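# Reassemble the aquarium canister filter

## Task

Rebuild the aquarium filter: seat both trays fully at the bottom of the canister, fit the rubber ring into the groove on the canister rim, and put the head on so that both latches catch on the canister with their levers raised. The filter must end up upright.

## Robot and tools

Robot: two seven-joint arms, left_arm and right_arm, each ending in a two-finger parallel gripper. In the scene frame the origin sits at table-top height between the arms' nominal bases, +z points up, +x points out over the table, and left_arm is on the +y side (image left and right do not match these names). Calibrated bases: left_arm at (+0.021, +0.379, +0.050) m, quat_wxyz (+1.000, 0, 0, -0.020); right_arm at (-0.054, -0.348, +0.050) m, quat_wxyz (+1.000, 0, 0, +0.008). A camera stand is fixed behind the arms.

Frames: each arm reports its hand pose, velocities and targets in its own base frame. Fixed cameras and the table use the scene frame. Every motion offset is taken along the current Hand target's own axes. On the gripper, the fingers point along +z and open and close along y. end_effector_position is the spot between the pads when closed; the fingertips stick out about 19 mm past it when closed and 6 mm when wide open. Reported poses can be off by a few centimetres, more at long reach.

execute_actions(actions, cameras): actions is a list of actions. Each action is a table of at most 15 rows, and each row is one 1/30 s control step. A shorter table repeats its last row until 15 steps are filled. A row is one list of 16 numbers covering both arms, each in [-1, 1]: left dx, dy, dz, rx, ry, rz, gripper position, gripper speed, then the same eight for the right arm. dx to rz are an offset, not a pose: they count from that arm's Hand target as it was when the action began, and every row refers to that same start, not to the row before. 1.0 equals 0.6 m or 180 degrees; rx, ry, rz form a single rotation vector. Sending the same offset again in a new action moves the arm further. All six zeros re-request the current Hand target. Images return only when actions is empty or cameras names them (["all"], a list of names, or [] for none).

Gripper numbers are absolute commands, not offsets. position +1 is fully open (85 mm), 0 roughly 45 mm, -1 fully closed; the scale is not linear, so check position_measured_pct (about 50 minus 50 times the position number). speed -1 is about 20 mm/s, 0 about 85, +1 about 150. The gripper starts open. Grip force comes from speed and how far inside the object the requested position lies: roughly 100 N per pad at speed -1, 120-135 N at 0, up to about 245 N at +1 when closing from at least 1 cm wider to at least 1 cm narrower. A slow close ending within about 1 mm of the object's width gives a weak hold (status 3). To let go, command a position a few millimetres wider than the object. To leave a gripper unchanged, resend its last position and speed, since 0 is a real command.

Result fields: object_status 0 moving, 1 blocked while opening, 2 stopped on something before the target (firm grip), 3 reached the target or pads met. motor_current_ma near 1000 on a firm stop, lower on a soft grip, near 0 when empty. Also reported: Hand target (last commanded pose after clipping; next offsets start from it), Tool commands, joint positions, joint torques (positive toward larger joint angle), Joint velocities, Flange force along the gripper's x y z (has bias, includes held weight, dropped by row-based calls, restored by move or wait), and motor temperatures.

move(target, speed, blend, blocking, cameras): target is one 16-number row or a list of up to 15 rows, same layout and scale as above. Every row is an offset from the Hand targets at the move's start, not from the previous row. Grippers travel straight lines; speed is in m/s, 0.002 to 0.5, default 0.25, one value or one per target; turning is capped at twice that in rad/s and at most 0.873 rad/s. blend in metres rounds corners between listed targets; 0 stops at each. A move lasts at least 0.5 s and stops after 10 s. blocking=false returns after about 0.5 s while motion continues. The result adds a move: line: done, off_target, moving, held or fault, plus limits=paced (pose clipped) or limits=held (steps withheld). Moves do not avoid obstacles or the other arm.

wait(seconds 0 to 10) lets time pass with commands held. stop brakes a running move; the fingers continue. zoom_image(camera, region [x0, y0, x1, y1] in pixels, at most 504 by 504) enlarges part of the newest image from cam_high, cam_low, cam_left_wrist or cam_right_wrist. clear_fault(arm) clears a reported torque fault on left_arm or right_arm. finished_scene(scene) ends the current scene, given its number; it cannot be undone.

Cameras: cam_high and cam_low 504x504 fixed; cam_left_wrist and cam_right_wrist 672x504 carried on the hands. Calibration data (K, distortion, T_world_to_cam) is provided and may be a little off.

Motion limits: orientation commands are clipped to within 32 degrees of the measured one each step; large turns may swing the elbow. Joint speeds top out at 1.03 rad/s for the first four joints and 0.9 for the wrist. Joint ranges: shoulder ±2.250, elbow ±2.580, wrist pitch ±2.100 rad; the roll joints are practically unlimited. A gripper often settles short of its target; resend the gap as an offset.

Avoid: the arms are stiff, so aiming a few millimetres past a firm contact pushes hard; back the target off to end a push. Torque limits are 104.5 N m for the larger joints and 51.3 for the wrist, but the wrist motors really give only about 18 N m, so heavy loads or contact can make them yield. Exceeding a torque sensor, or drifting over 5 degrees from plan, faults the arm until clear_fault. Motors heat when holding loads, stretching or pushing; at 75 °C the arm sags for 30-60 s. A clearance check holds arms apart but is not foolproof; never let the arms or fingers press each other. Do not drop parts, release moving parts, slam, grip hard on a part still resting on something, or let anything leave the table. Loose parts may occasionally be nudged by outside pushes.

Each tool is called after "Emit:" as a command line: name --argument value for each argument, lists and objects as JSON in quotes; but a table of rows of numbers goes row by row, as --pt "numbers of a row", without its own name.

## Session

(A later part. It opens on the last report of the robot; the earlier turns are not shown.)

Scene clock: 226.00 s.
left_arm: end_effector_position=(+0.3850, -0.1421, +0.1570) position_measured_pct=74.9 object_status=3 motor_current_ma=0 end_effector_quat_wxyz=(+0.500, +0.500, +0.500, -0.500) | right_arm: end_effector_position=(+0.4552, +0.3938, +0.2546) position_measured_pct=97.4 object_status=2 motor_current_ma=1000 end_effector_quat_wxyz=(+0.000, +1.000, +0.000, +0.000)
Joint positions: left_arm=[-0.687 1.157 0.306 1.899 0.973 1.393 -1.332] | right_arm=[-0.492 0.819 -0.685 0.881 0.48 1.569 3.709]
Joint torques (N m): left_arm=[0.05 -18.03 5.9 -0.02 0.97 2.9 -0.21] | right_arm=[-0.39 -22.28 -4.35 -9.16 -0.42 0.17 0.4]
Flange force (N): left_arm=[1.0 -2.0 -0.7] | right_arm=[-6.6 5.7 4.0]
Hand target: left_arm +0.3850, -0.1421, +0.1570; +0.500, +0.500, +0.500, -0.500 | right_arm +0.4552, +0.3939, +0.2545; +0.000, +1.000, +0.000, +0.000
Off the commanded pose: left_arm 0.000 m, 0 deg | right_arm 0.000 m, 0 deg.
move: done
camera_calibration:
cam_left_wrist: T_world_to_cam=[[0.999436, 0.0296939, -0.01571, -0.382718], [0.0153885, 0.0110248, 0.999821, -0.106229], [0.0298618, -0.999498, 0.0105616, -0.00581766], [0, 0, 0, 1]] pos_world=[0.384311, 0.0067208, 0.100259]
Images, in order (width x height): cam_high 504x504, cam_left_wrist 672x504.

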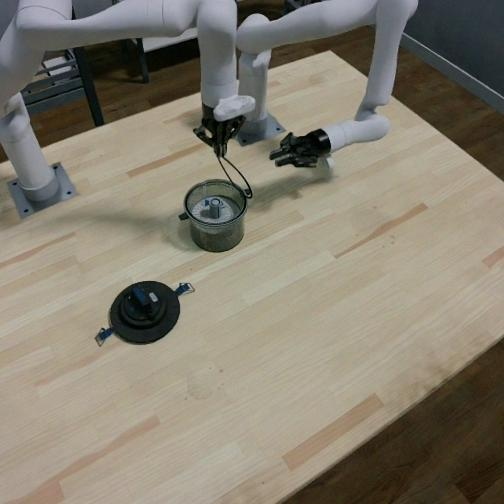

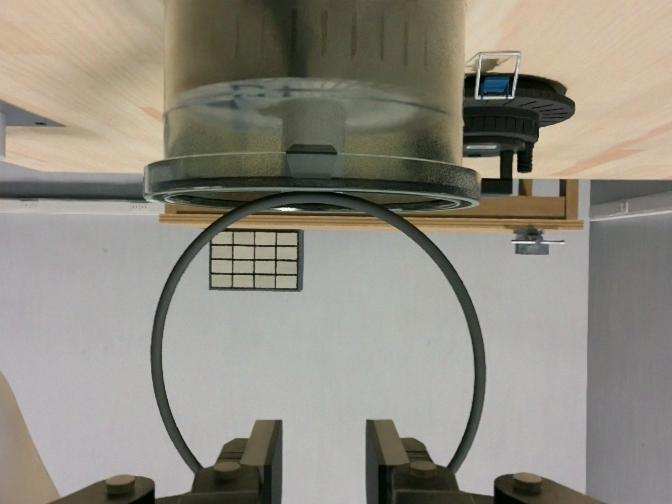

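Emit:
move --pt "0 0 0 0 0 0 -0.5 -0.5 0 0.0232 0.0458 0 0 0 -0.97 -1" --pt "0 0 0 0 0 0 -0.5 -0.5 0 0.0757 0.0867 0 0 0 -0.97 -1" --pt "0 0 0 0 0 0 -0.5 -0.5 0 0.1157 0.1392 0 0 0 -0.97 -1" --speed 0.03 --blend '[0.005,0.01,0]' --cameras '["cam_left_wrist","cam_high","cam_low","cam_right_wrist"]'

Emit:
zoom_image --camera "cam_high" --region '[170, 150, 270, 250]'

Emit:
zoom_image --camera "cam_low" --region '[100, 210, 200, 310]'

Emit:
zoom_image --camera "cam_left_wrist" --region '[130, 130, 490, 250]'

Scene clock: 231.47 s.
left_arm: end_effector_position=(+0.3850, -0.1421, +0.1570) position_measured_pct=74.9 object_status=3 motor_current_ma=0 end_effector_quat_wxyz=(+0.500, +0.500, +0.500, -0.500) | right_arm: end_effector_position=(+0.4552, +0.3245, +0.1710) position_measured_pct=97.4 object_status=2 motor_current_ma=1000 end_effector_quat_wxyz=(+0.000, +1.000, +0.000, +0.000)
Joint positions: left_arm=[-0.687 1.157 0.306 1.899 0.973 1.393 -1.332] | right_arm=[-0.309 0.782 -0.695 1.266 0.492 1.262 3.707]
Joint torques (N m): left_arm=[0.06 -18.06 5.91 -0.04 0.95 2.95 -0.19] | right_arm=[-0.39 -20.46 -5.05 -8.67 -0.43 -0.22 0.39]
Flange force (N): left_arm=[1.1 -2.1 -0.5] | right_arm=[-4.6 3.3 1.7]
Hand target: left_arm +0.3850, -0.1421, +0.1570; +0.500, +0.500, +0.500, -0.500 | right_arm +0.4552, +0.3245, +0.1709; +0.000, +1.000, +0.000, +0.000
Off the commanded pose: left_arm 0.000 m, 0 deg | right_arm 0.000 m, 0 deg.
move: done
camera_calibration:
cam_left_wrist: T_world_to_cam=[[0.999436, 0.0296939, -0.01571, -0.382718], [0.0153885, 0.0110248, 0.999821, -0.106229], [0.0298618, -0.999498, 0.0105616, -0.00581766], [0, 0, 0, 1]] pos_world=[0.384311, 0.0067208, 0.100259]
cam_right_wrist: T_world_to_cam=[[-0.00365177, -0.999957, -0.00846551, 0.328609], [-0.999991, 0.00363167, 0.00238952, 0.509963], [-0.00235867, 0.00847415, -0.999961, 0.312454], [0, 0, 0, 1]] pos_world=[0.511896, 0.324095, 0.314005]

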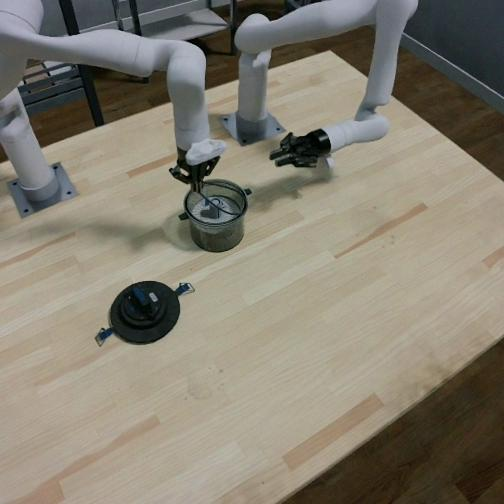

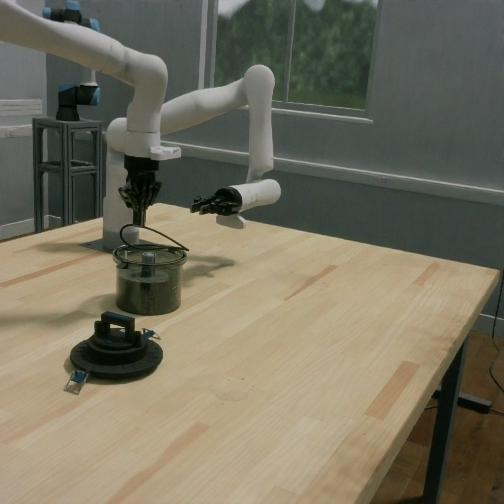

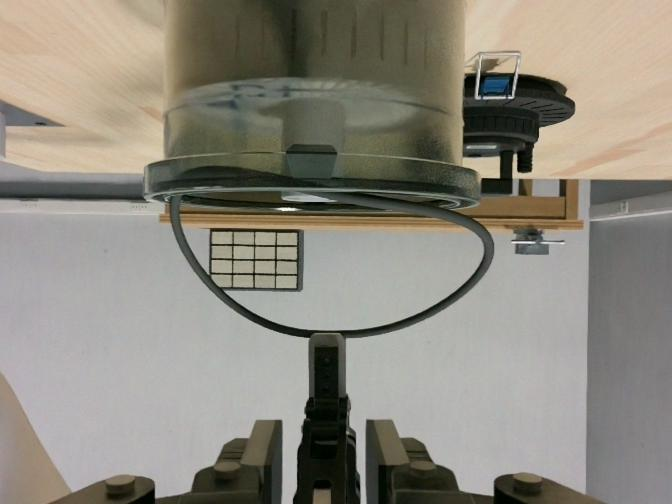

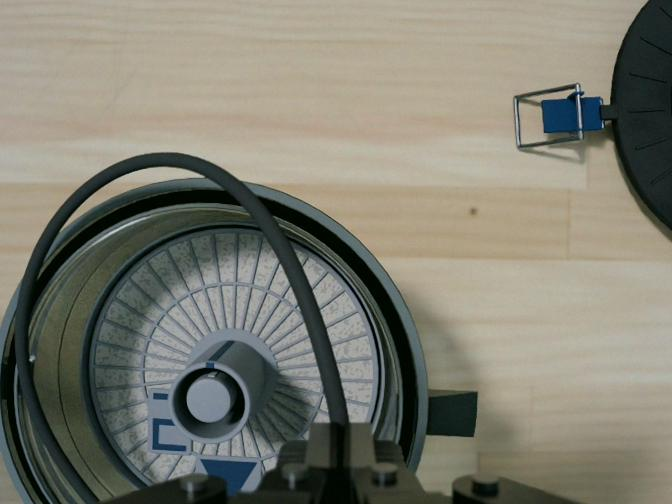

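Scaled by 5.040.

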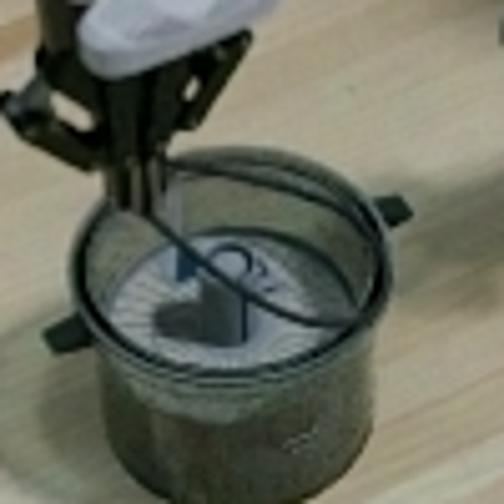

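Scaled by 5.040.

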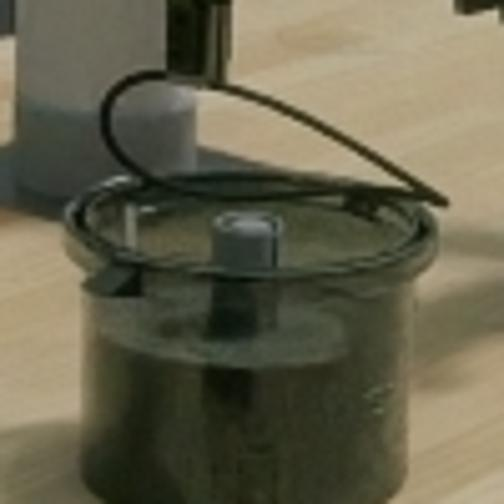

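Scaled by 1.400.

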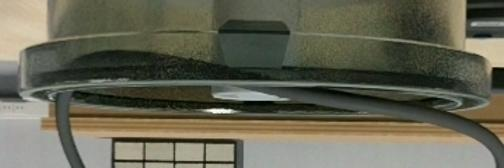

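Emit:
move --pt "0 0 0 0 0 0 -0.5 -0.5 -0.004 -0.02 -0.06 0 0 0 -0.97 -1" --pt "0 0 0 0 0 0 -0.5 -0.5 -0.0083 -0.12 -0.175 0 0 0 -0.97 -1" --speed '[0.04,0.03]' --blend '[0.01,0]'

Emit:
wait --seconds 0.5 --cameras '["all"]'

Emit:
zoom_image --camera "cam_high" --region '[205, 160, 275, 230]'

Emit:
zoom_image --camera "cam_low" --region '[140, 220, 210, 290]'

Scene clock: 236.90 s.
left_arm: end_effector_position=(+0.3850, -0.1421, +0.1570) position_measured_pct=74.9 object_status=3 motor_current_ma=0 end_effector_quat_wxyz=(+0.500, +0.500, +0.500, -0.500) | right_arm: end_effector_position=(+0.4502, +0.3964, +0.2760) position_measured_pct=97.4 object_status=2 motor_current_ma=1000 end_effector_quat_wxyz=(+0.000, +1.000, +0.000, +0.000)
Joint positions: left_arm=[-0.687 1.157 0.306 1.899 0.973 1.393 -1.332] | right_arm=[-0.511 0.806 -0.688 0.832 0.476 1.625 3.712]
Joint torques (N m): left_arm=[0.02 -18 5.89 -0.03 0.91 2.95 -0.23] | right_arm=[-0.48 -22.02 -4.17 -9.25 -0.39 -0.33 0.39]
Flange force (N): left_arm=[0.9 -1.9 -0.5] | right_arm=[-6.5 5.9 3.2]
Hand target: left_arm +0.3850, -0.1421, +0.1570; +0.500, +0.500, +0.500, -0.500 | right_arm +0.4502, +0.3964, +0.2760; +0.000, +1.000, +0.000, +0.000
Off the commanded pose: left_arm 0.000 m, 0 deg | right_arm 0.000 m, 0 deg.
move: done

Scene clock: 237.40 s.
left_arm: end_effector_position=(+0.3850, -0.1421, +0.1570) position_measured_pct=74.9 object_status=3 motor_current_ma=0 end_effector_quat_wxyz=(+0.500, +0.500, +0.500, -0.500) | right_arm: end_effector_position=(+0.4502, +0.3964, +0.2760) position_measured_pct=97.4 object_status=2 motor_current_ma=1000 end_effector_quat_wxyz=(+0.000, +1.000, +0.000, +0.000)
Joint positions: left_arm=[-0.687 1.157 0.306 1.899 0.973 1.393 -1.332] | right_arm=[-0.511 0.806 -0.688 0.832 0.476 1.625 3.712]
Joint torques (N m): left_arm=[-0.04 -17.99 5.91 0.06 0.83 2.89 -0.24] | right_arm=[-0.4 -22.22 -4.18 -9.35 -0.4 -0.18 0.4]
Flange force (N): left_arm=[0.9 -1.5 -0.5] | right_arm=[-6.8 6.0 3.9]
Hand target: left_arm +0.3850, -0.1421, +0.1570; +0.500, +0.500, +0.500, -0.500 | right_arm +0.4502, +0.3964, +0.2760; +0.000, +1.000, +0.000, +0.000
Tool commands: left_gripper/position=-0.5 left_gripper/speed=-0.5 right_gripper/position=-0.97 right_gripper/speed=-1.0
Off the commanded pose: left_arm 0.000 m, 0 deg | right_arm 0.000 m, 0 deg.
wait: 0.50 s; at rest by 0.17 s
camera_calibration:
cam_left_wrist: T_world_to_cam=[[0.999436, 0.0296939, -0.01571, -0.382718], [0.0153885, 0.0110248, 0.999821, -0.106229], [0.0298618, -0.999498, 0.0105616, -0.00581766], [0, 0, 0, 1]] pos_world=[0.384311, 0.0067208, 0.100259]
cam_right_wrist: T_world_to_cam=[[-0.00365177, -0.999957, -0.00846551, 0.401378], [-0.999991, 0.00363167, 0.00238952, 0.504551], [-0.00235867, 0.00847415, -0.999961, 0.416929], [0, 0, 0, 1]] pos_world=[0.506996, 0.395995, 0.419105]

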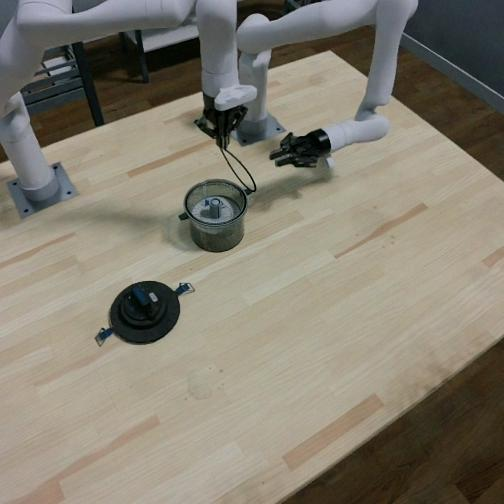

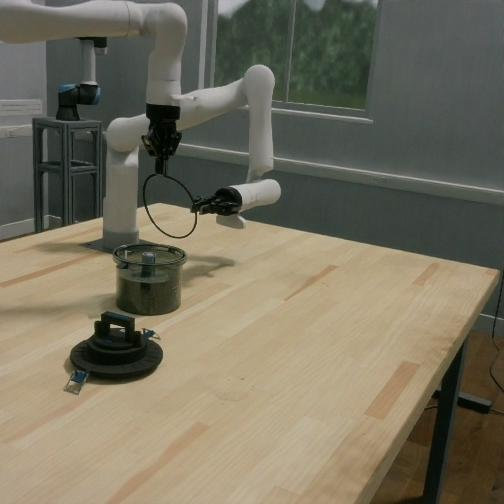

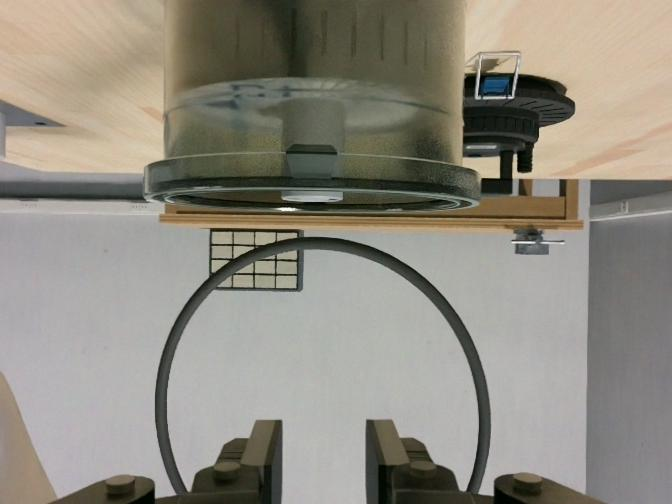

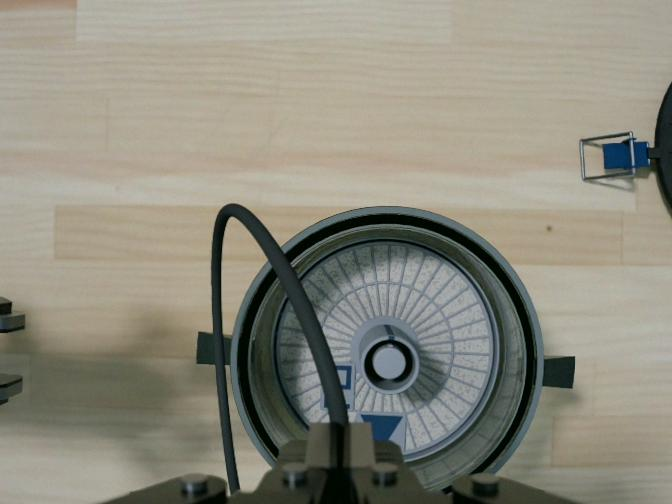

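Scaled by 7.200.

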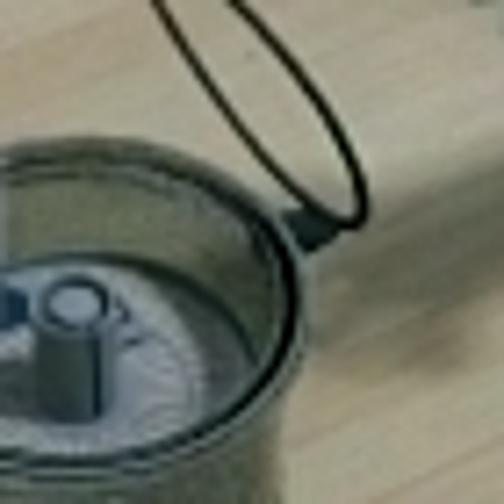

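Scaled by 7.200.

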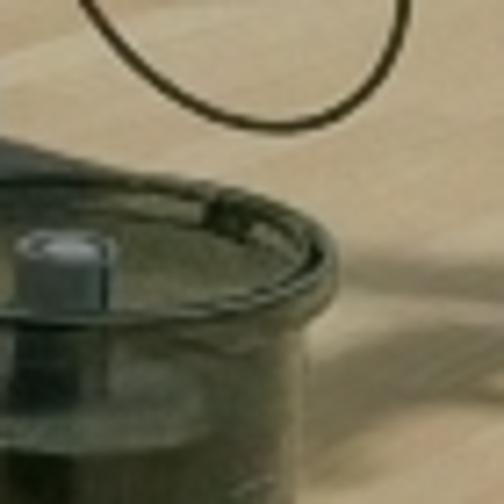

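Emit:
move --pt "0 0 0 0 0 0 -0.5 -0.5 -0.005 0.002 0 0 0 0 -0.97 -1" --pt "0 0 0 0 0 0 -0.5 -0.5 -0.005 0.002 0.0233 0 0 0 -0.97 -1" --speed '[0.01,0.015]' --cameras '["cam_left_wrist","cam_right_wrist","cam_low","cam_high"]'

Emit:
zoom_image --camera "cam_high" --region '[205, 160, 275, 230]'

Emit:
zoom_image --camera "cam_left_wrist" --region '[200, 140, 440, 260]'

Scene clock: 240.40 s.
left_arm: end_effector_position=(+0.3850, -0.1421, +0.1570) position_measured_pct=74.9 object_status=3 motor_current_ma=0 end_effector_quat_wxyz=(+0.500, +0.500, +0.500, -0.500) | right_arm: end_effector_position=(+0.4473, +0.3952, +0.2621) position_measured_pct=97.4 object_status=2 motor_current_ma=1000 end_effector_quat_wxyz=(+0.000, +1.000, +0.000, +0.000)
Joint positions: left_arm=[-0.687 1.157 0.306 1.899 0.973 1.393 -1.332] | right_arm=[-0.498 0.803 -0.69 0.89 0.475 1.577 3.697]
Joint torques (N m): left_arm=[0.01 -18.03 5.92 -0.02 0.89 2.96 -0.17] | right_arm=[-0.45 -22.03 -4.37 -8.82 -0.38 0.21 0.45]
Flange force (N): left_arm=[1.1 -2.0 -0.4] | right_arm=[-5.1 4.5 3.2]
Hand target: left_arm +0.3850, -0.1421, +0.1570; +0.500, +0.500, +0.500, -0.500 | right_arm +0.4473, +0.3952, +0.2620; +0.000, +1.000, +0.000, +0.000
Off the commanded pose: left_arm 0.000 m, 0 deg | right_arm 0.000 m, 0 deg.
move: done
camera_calibration:
cam_left_wrist: T_world_to_cam=[[0.999436, 0.0296939, -0.01571, -0.382718], [0.0153885, 0.0110248, 0.999821, -0.106229], [0.0298618, -0.999498, 0.0105616, -0.00581766], [0, 0, 0, 1]] pos_world=[0.384311, 0.0067208, 0.100259]
cam_right_wrist: T_world_to_cam=[[-0.00365177, -0.999957, -0.00846551, 0.400049], [-0.999991, 0.00363167, 0.00238952, 0.501589], [-0.00235867, 0.00847415, -0.999961, 0.402933], [0, 0, 0, 1]] pos_world=[0.503996, 0.394795, 0.405105]

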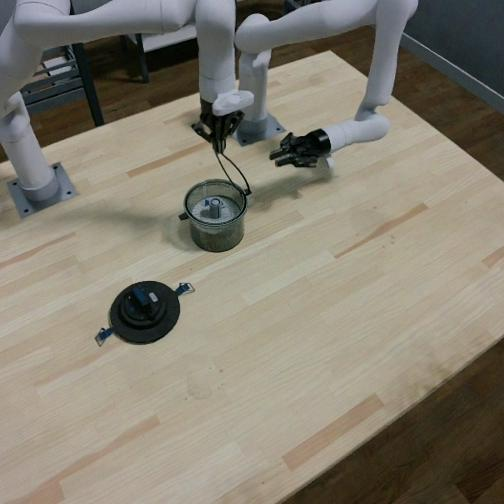

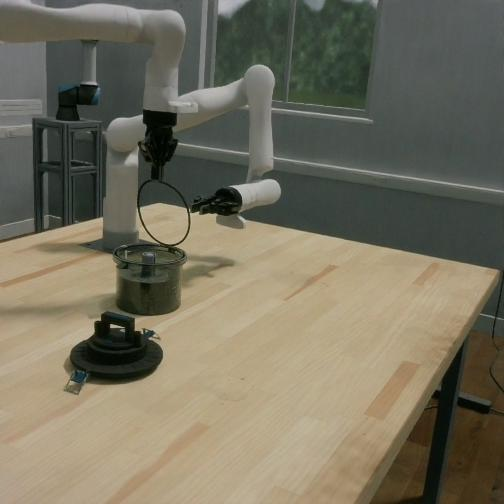

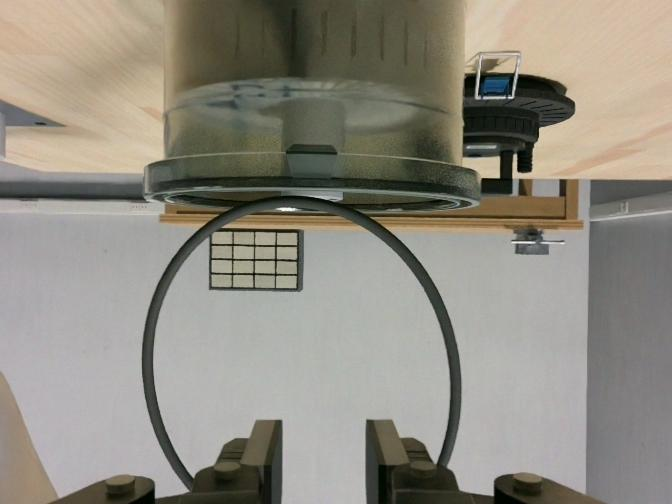

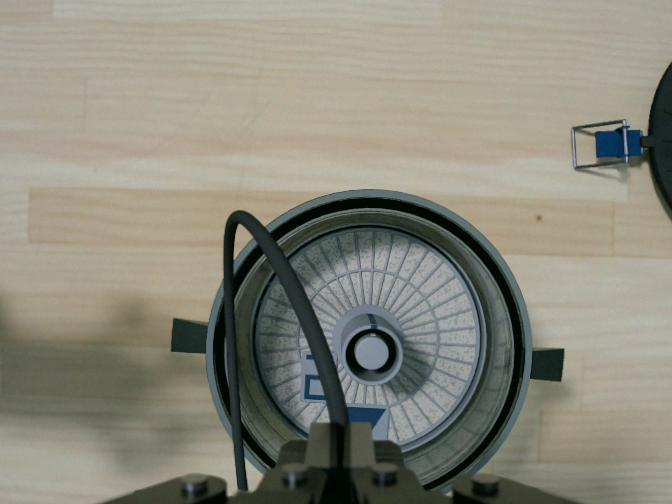

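Scaled by 7.200.

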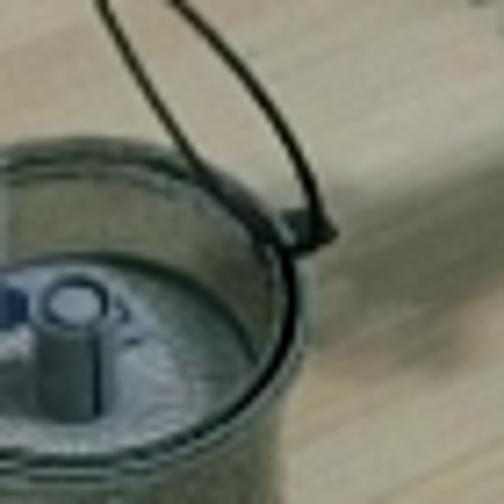

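Scaled by 2.100.

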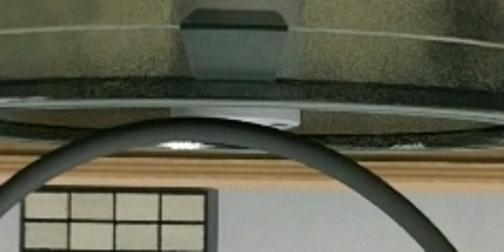

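Emit:
move --pt "0 0 0 0 0 0 -0.5 -0.5 0.005 0 0 0 0 0 -0.97 -1" --speed '[0.01]' --cameras '["cam_left_wrist","cam_right_wrist","cam_low","cam_high"]'

Emit:
zoom_image --camera "cam_high" --region '[205, 160, 275, 230]'

Emit:
zoom_image --camera "cam_left_wrist" --region '[200, 140, 440, 260]'

Scene clock: 241.90 s.
left_arm: end_effector_position=(+0.3850, -0.1421, +0.1570) position_measured_pct=74.9 object_status=3 motor_current_ma=0 end_effector_quat_wxyz=(+0.500, +0.500, +0.500, -0.500) | right_arm: end_effector_position=(+0.4502, +0.3952, +0.2620) position_measured_pct=97.4 object_status=2 motor_current_ma=1000 end_effector_quat_wxyz=(+0.000, +1.000, +0.000, +0.000)
Joint positions: left_arm=[-0.687 1.157 0.306 1.899 0.973 1.393 -1.332] | right_arm=[-0.498 0.809 -0.689 0.877 0.477 1.582 3.703]
Joint torques (N m): left_arm=[0.1 -18 6.01 0.02 0.9 2.97 -0.25] | right_arm=[-0.38 -22.14 -4.35 -9.47 -0.41 -0.16 0.42]
Flange force (N): left_arm=[0.9 -1.9 -0.7] | right_arm=[-7.2 6.2 4.0]
Hand target: left_arm +0.3850, -0.1421, +0.1570; +0.500, +0.500, +0.500, -0.500 | right_arm +0.4502, +0.3952, +0.2620; +0.000, +1.000, +0.000, +0.000
Off the commanded pose: left_arm 0.000 m, 0 deg | right_arm 0.000 m, 0 deg.
move: done
camera_calibration:
cam_left_wrist: T_world_to_cam=[[0.999436, 0.0296939, -0.01571, -0.382718], [0.0153885, 0.0110248, 0.999821, -0.106229], [0.0298618, -0.999498, 0.0105616, -0.00581766], [0, 0, 0, 1]] pos_world=[0.384311, 0.0067208, 0.100259]
cam_right_wrist: T_world_to_cam=[[-0.00365136, -0.999958, -0.00846514, 0.400059], [-0.99999, 0.00363041, 0.0024895, 0.504449], [-0.00245867, 0.00847415, -0.999961, 0.40299], [0, 0, 0, 1]] pos_world=[0.506895, 0.394795, 0.405105]

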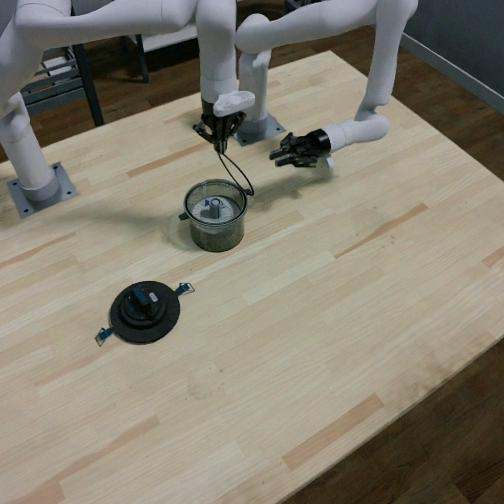

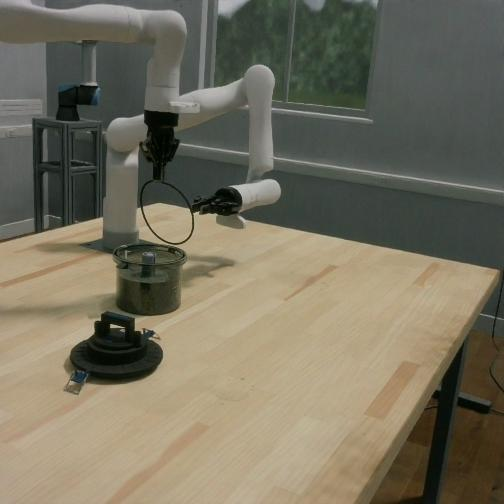

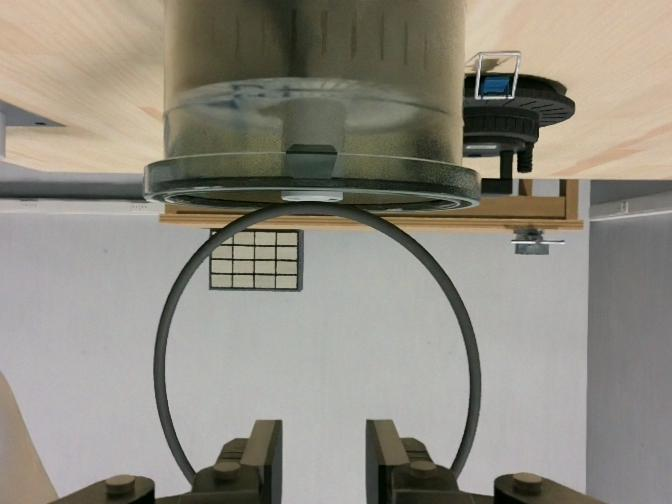

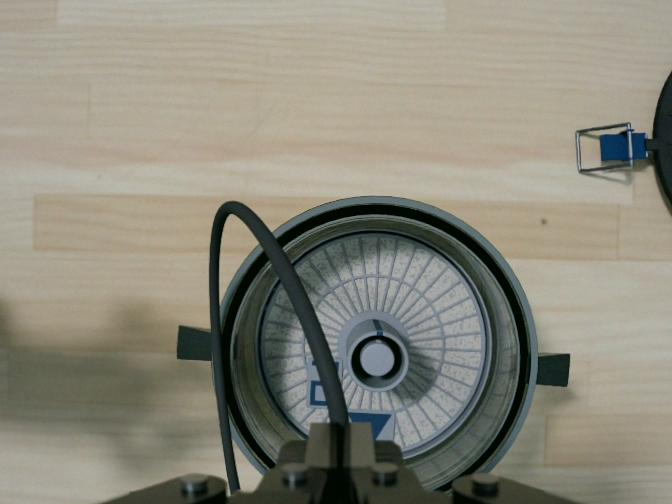

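Scaled by 7.200.

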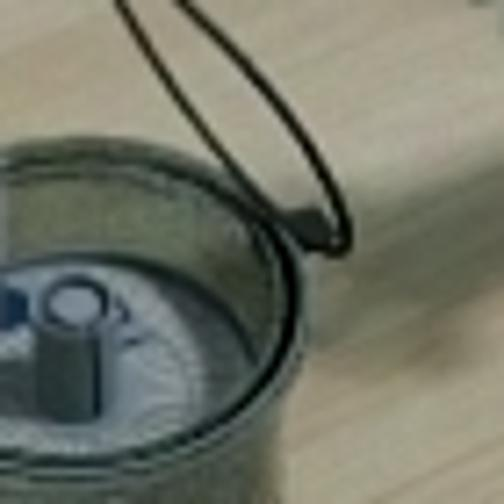

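Scaled by 2.100.

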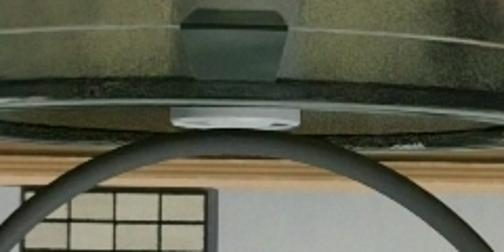

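Emit:
move --pt "0 0 0 0 0 0 -0.5 -0.5 0 0.003 0.0075 0 0 0 -0.97 -1" --speed '[0.008]' --cameras '["cam_left_wrist","cam_right_wrist","cam_low","cam_high"]'

Emit:
zoom_image --camera "cam_high" --region '[205, 160, 275, 230]'

Emit:
zoom_image --camera "cam_left_wrist" --region '[200, 140, 440, 260]'

Scene clock: 245.53 s.
left_arm: end_effector_position=(+0.3850, -0.1421, +0.1570) position_measured_pct=74.9 object_status=3 motor_current_ma=0 end_effector_quat_wxyz=(+0.500, +0.500, +0.500, -0.500) | right_arm: end_effector_position=(+0.4502, +0.3934, +0.2575) position_measured_pct=97.4 object_status=2 motor_current_ma=1000 end_effector_quat_wxyz=(+0.000, +1.000, +0.000, +0.000)
Joint positions: left_arm=[-0.687 1.157 0.306 1.899 0.973 1.393 -1.332] | right_arm=[-0.491 0.807 -0.689 0.896 0.477 1.567 3.701]
Joint torques (N m): left_arm=[-0.03 -18.03 5.92 -0.04 0.93 2.95 -0.21] | right_arm=[-0.16 -22.06 -4.32 -8.96 -0.38 -0.07 0.4]
Flange force (N): left_arm=[1.0 -2.0 -0.4] | right_arm=[-5.1 3.9 2.6]
Hand target: left_arm +0.3850, -0.1421, +0.1570; +0.500, +0.500, +0.500, -0.500 | right_arm +0.4502, +0.3934, +0.2575; +0.000, +1.000, +0.000, +0.000
Off the commanded pose: left_arm 0.000 m, 0 deg | right_arm 0.000 m, 0 deg.
move: done
camera_calibration:
cam_left_wrist: T_world_to_cam=[[0.999436, 0.0296939, -0.01571, -0.382718], [0.0153885, 0.0110248, 0.999821, -0.106229], [0.0298618, -0.999498, 0.0105616, -0.00581766], [0, 0, 0, 1]] pos_world=[0.384311, 0.0067208, 0.100259]
cam_right_wrist: T_world_to_cam=[[-0.00365136, -0.999958, -0.00846514, 0.398321], [-0.99999, 0.00363041, 0.0024895, 0.504566], [-0.00245867, 0.00847415, -0.999961, 0.398505], [0, 0, 0, 1]] pos_world=[0.506995, 0.393095, 0.400605]

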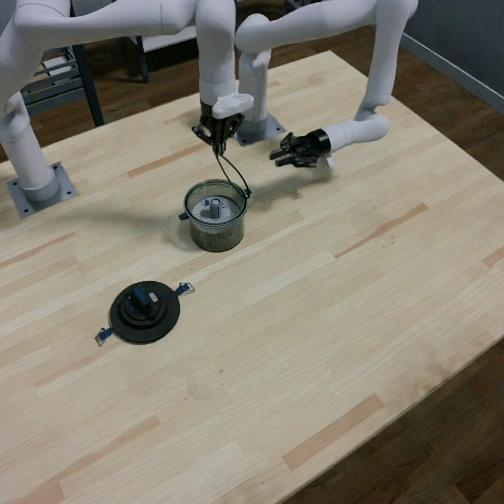

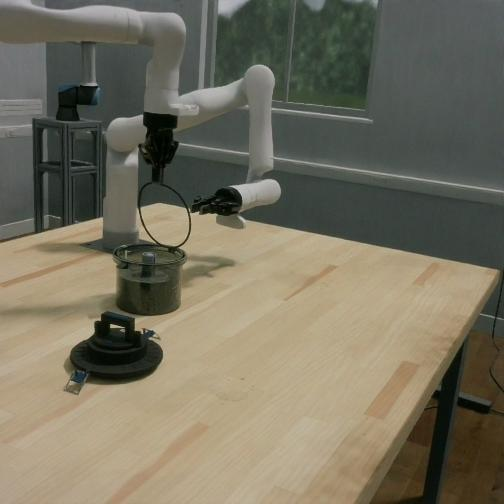

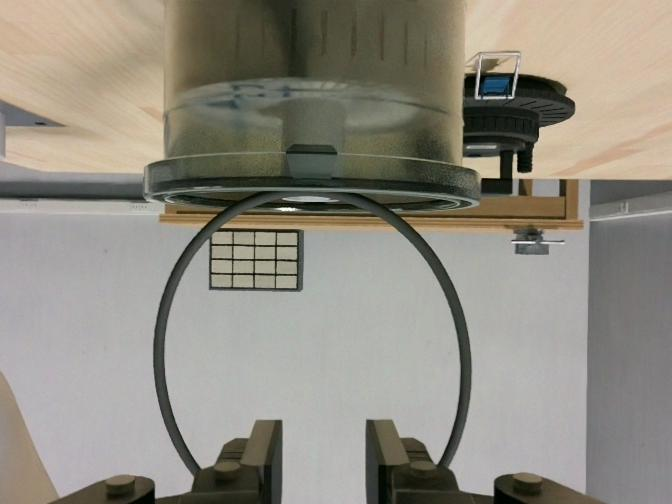

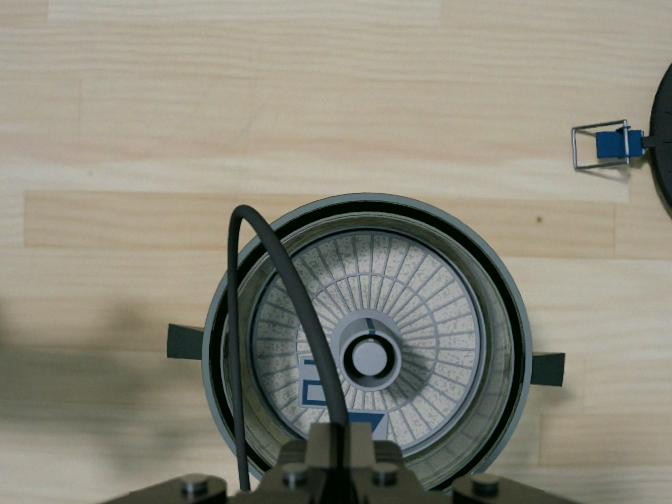

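Scaled by 7.200.

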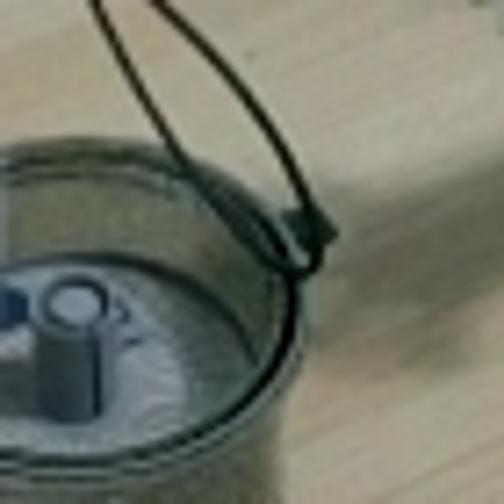

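Scaled by 2.100.

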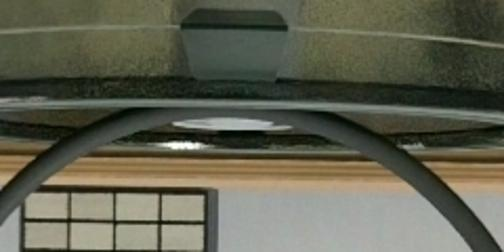

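Emit:
move --pt "0 0 0 0 0 0 -0.5 -0.5 0 0 -0.0083 0 0 0 -0.97 -1" --pt "0 0 0 0 0 0 -0.5 -0.5 0 -0.009 -0.0083 0 0 0 -0.97 -1" --speed '[0.01]' --cameras '["cam_left_wrist","cam_right_wrist","cam_low","cam_high"]'

Emit:
zoom_image --camera "cam_high" --region '[205, 160, 275, 230]'

Emit:
zoom_image --camera "cam_left_wrist" --region '[200, 140, 440, 260]'

speed must be one number or one for each of the 2 targets, got a list of 1; nothing of the call was run

Scaled by 7.200.

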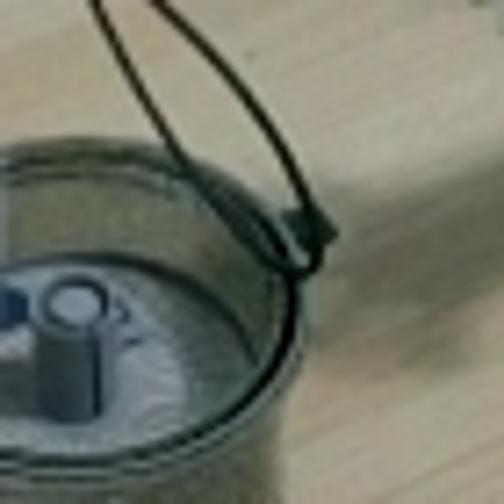

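Scaled by 2.100.

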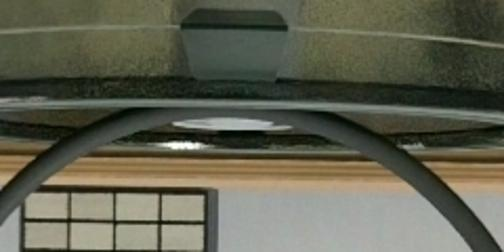

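Emit:
move --pt "0 0 0 0 0 0 -0.5 -0.5 0 0 -0.0083 0 0 0 -0.97 -1" --pt "0 0 0 0 0 0 -0.5 -0.5 0 -0.009 -0.0083 0 0 0 -0.97 -1" --speed 0.01 --cameras '["cam_left_wrist","cam_right_wrist","cam_low","cam_high"]'

Emit:
zoom_image --camera "cam_high" --region '[205, 160, 275, 230]'

Emit:
zoom_image --camera "cam_left_wrist" --region '[200, 140, 440, 260]'

Scene clock: 248.07 s.
left_arm: end_effector_position=(+0.3850, -0.1421, +0.1570) position_measured_pct=74.9 object_status=3 motor_current_ma=0 end_effector_quat_wxyz=(+0.500, +0.500, +0.500, -0.500) | right_arm: end_effector_position=(+0.4502, +0.3988, +0.2625) position_measured_pct=97.4 object_status=2 motor_current_ma=1000 end_effector_quat_wxyz=(+0.000, +1.000, +0.000, +0.000)
Joint positions: left_arm=[-0.687 1.157 0.306 1.899 0.973 1.393 -1.332] | right_arm=[-0.508 0.815 -0.687 0.862 0.479 1.59 3.702]
Joint torques (N m): left_arm=[-0.11 -18.04 5.91 0.05 0.93 2.91 -0.23] | right_arm=[-0.51 -22.09 -4.26 -9.39 -0.39 -0.05 0.41]
Flange force (N): left_arm=[1.1 -1.6 -0.5] | right_arm=[-7.6 6.9 4.2]
Hand target: left_arm +0.3850, -0.1421, +0.1570; +0.500, +0.500, +0.500, -0.500 | right_arm +0.4502, +0.3988, +0.2625; +0.000, +1.000, +0.000, +0.000
Off the commanded pose: left_arm 0.000 m, 0 deg | right_arm 0.000 m, 0 deg.
move: done
camera_calibration:
cam_left_wrist: T_world_to_cam=[[0.999436, 0.0296939, -0.01571, -0.382718], [0.0153885, 0.0110248, 0.999821, -0.106229], [0.0298618, -0.999498, 0.0105616, -0.00581766], [0, 0, 0, 1]] pos_world=[0.384311, 0.0067208, 0.100259]
cam_right_wrist: T_world_to_cam=[[-0.00365136, -0.999958, -0.00846514, 0.403663], [-0.99999, 0.00363041, 0.0024895, 0.504534], [-0.00245867, 0.00847415, -0.999961, 0.40346], [0, 0, 0, 1]] pos_world=[0.506995, 0.398395, 0.405605]

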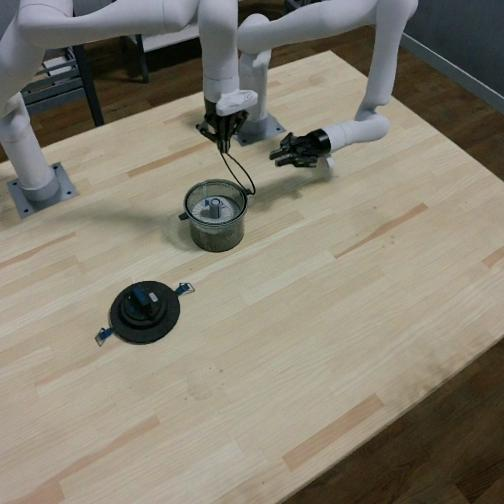

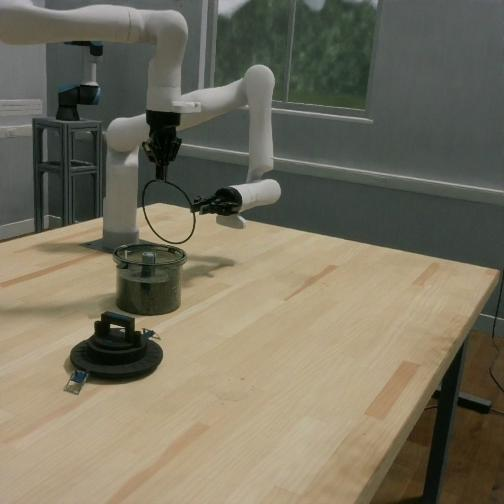

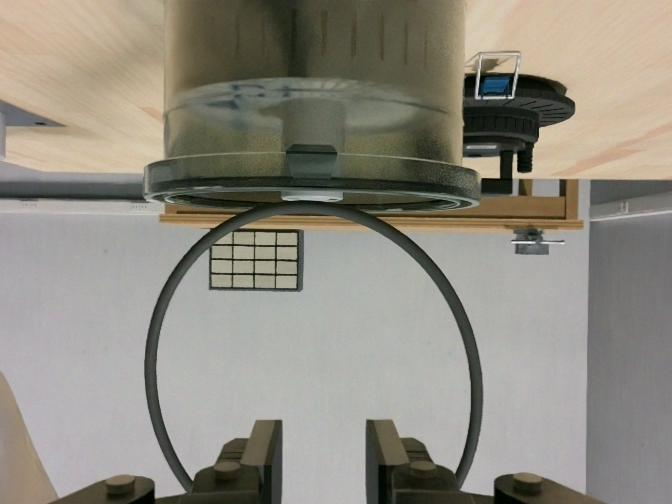

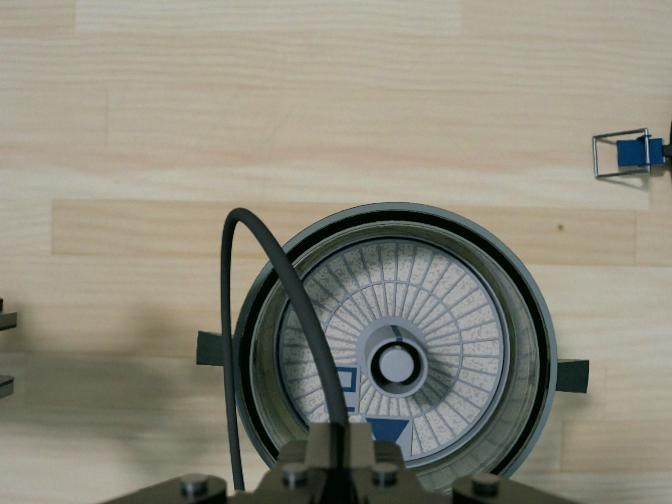

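Scaled by 7.200.

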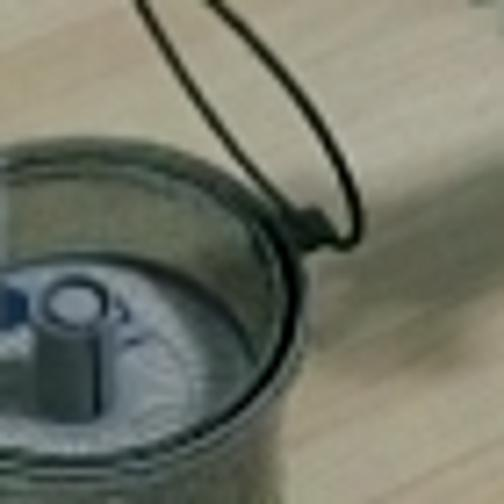

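Scaled by 2.100.

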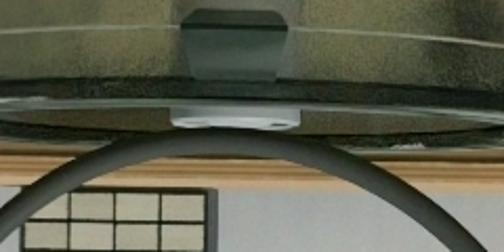

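Emit:
move --pt "0 0 0 0 0 0 -0.5 -0.5 0 0.0075 0 0 0 0 -0.97 -1" --pt "0 0 0 0 0 0 -0.5 -0.5 0 0.0075 0.005 0 0 0 -0.97 -1" --speed 0.01 --cameras '["cam_left_wrist","cam_right_wrist","cam_low","cam_high"]'

Emit:
zoom_image --camera "cam_high" --region '[205, 160, 275, 230]'

Emit:
zoom_image --camera "cam_left_wrist" --region '[200, 140, 440, 260]'

Scene clock: 249.77 s.
left_arm: end_effector_position=(+0.3850, -0.1421, +0.1570) position_measured_pct=74.9 object_status=3 motor_current_ma=0 end_effector_quat_wxyz=(+0.500, +0.500, +0.500, -0.500) | right_arm: end_effector_position=(+0.4502, +0.3944, +0.2595) position_measured_pct=97.4 object_status=2 motor_current_ma=1000 end_effector_quat_wxyz=(+0.000, +1.000, +0.000, +0.000)
Joint positions: left_arm=[-0.687 1.157 0.306 1.899 0.973 1.393 -1.332] | right_arm=[-0.495 0.808 -0.689 0.887 0.477 1.574 3.702]
Joint torques (N m): left_arm=[-0.07 -18.06 5.89 -0.07 0.88 2.99 -0.21] | right_arm=[-0.35 -22.04 -4.34 -9.42 -0.39 -0.15 0.42]
Flange force (N): left_arm=[1.1 -2.0 -0.1] | right_arm=[-7.1 6.0 3.7]
Hand target: left_arm +0.3850, -0.1421, +0.1570; +0.500, +0.500, +0.500, -0.500 | right_arm +0.4503, +0.3943, +0.2595; +0.000, +1.000, +0.000, +0.000
Off the commanded pose: left_arm 0.000 m, 0 deg | right_arm 0.000 m, 0 deg.
move: done
camera_calibration:
cam_left_wrist: T_world_to_cam=[[0.999436, 0.0296939, -0.01571, -0.382718], [0.0153885, 0.0110248, 0.999821, -0.106229], [0.0298618, -0.999498, 0.0105616, -0.00581766], [0, 0, 0, 1]] pos_world=[0.384311, 0.0067208, 0.100259]
cam_right_wrist: T_world_to_cam=[[-0.00365177, -0.999957, -0.00846551, 0.399238], [-0.999991, 0.00363167, 0.00238952, 0.504598], [-0.00235867, 0.00847415, -0.999961, 0.400447], [0, 0, 0, 1]] pos_world=[0.506996, 0.393995, 0.402605]

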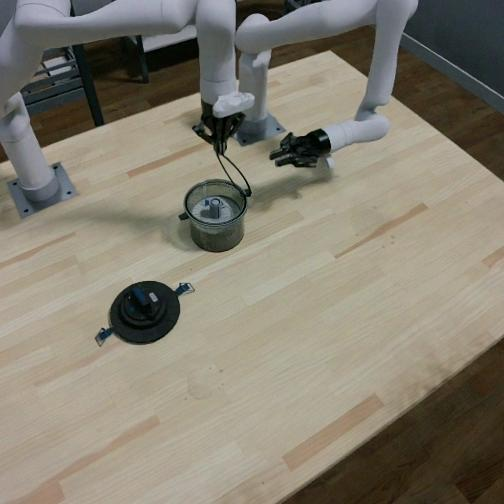

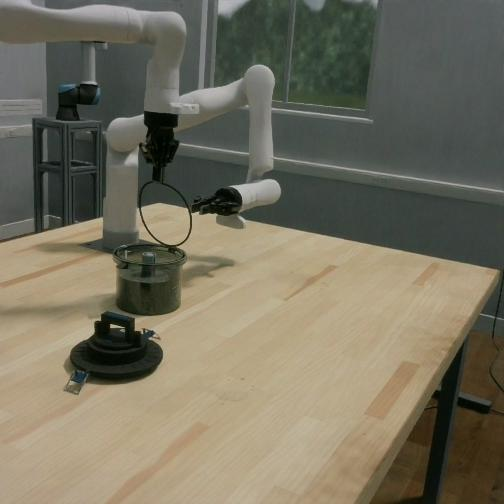

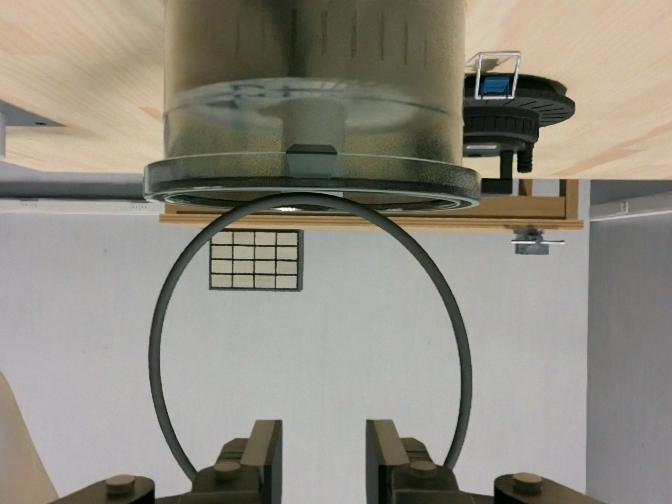

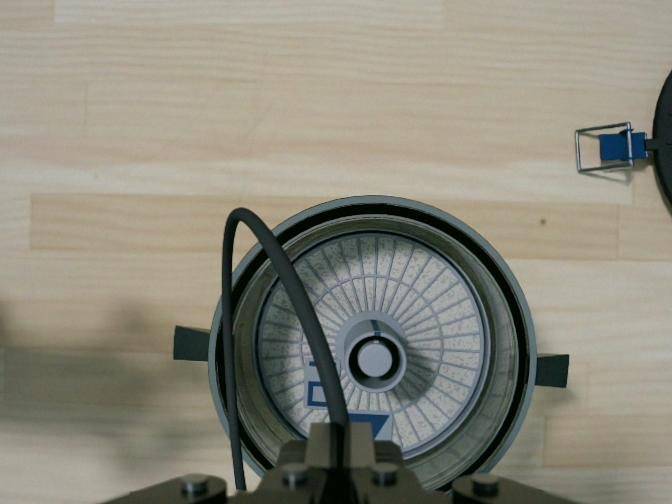

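Scaled by 7.200.

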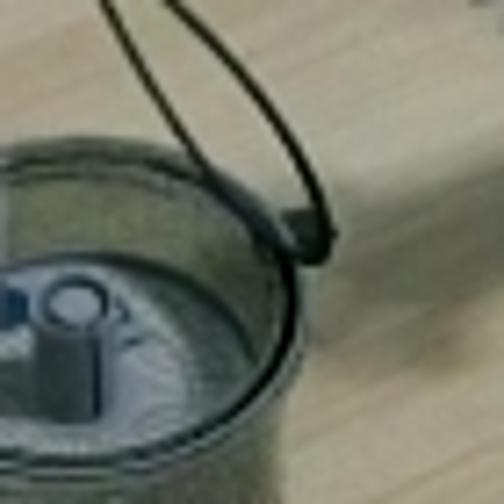

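Scaled by 2.100.

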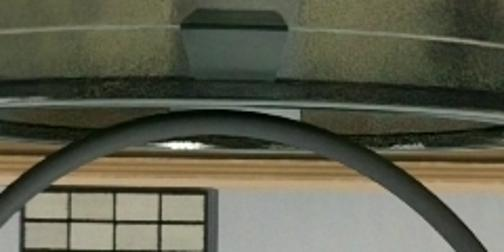

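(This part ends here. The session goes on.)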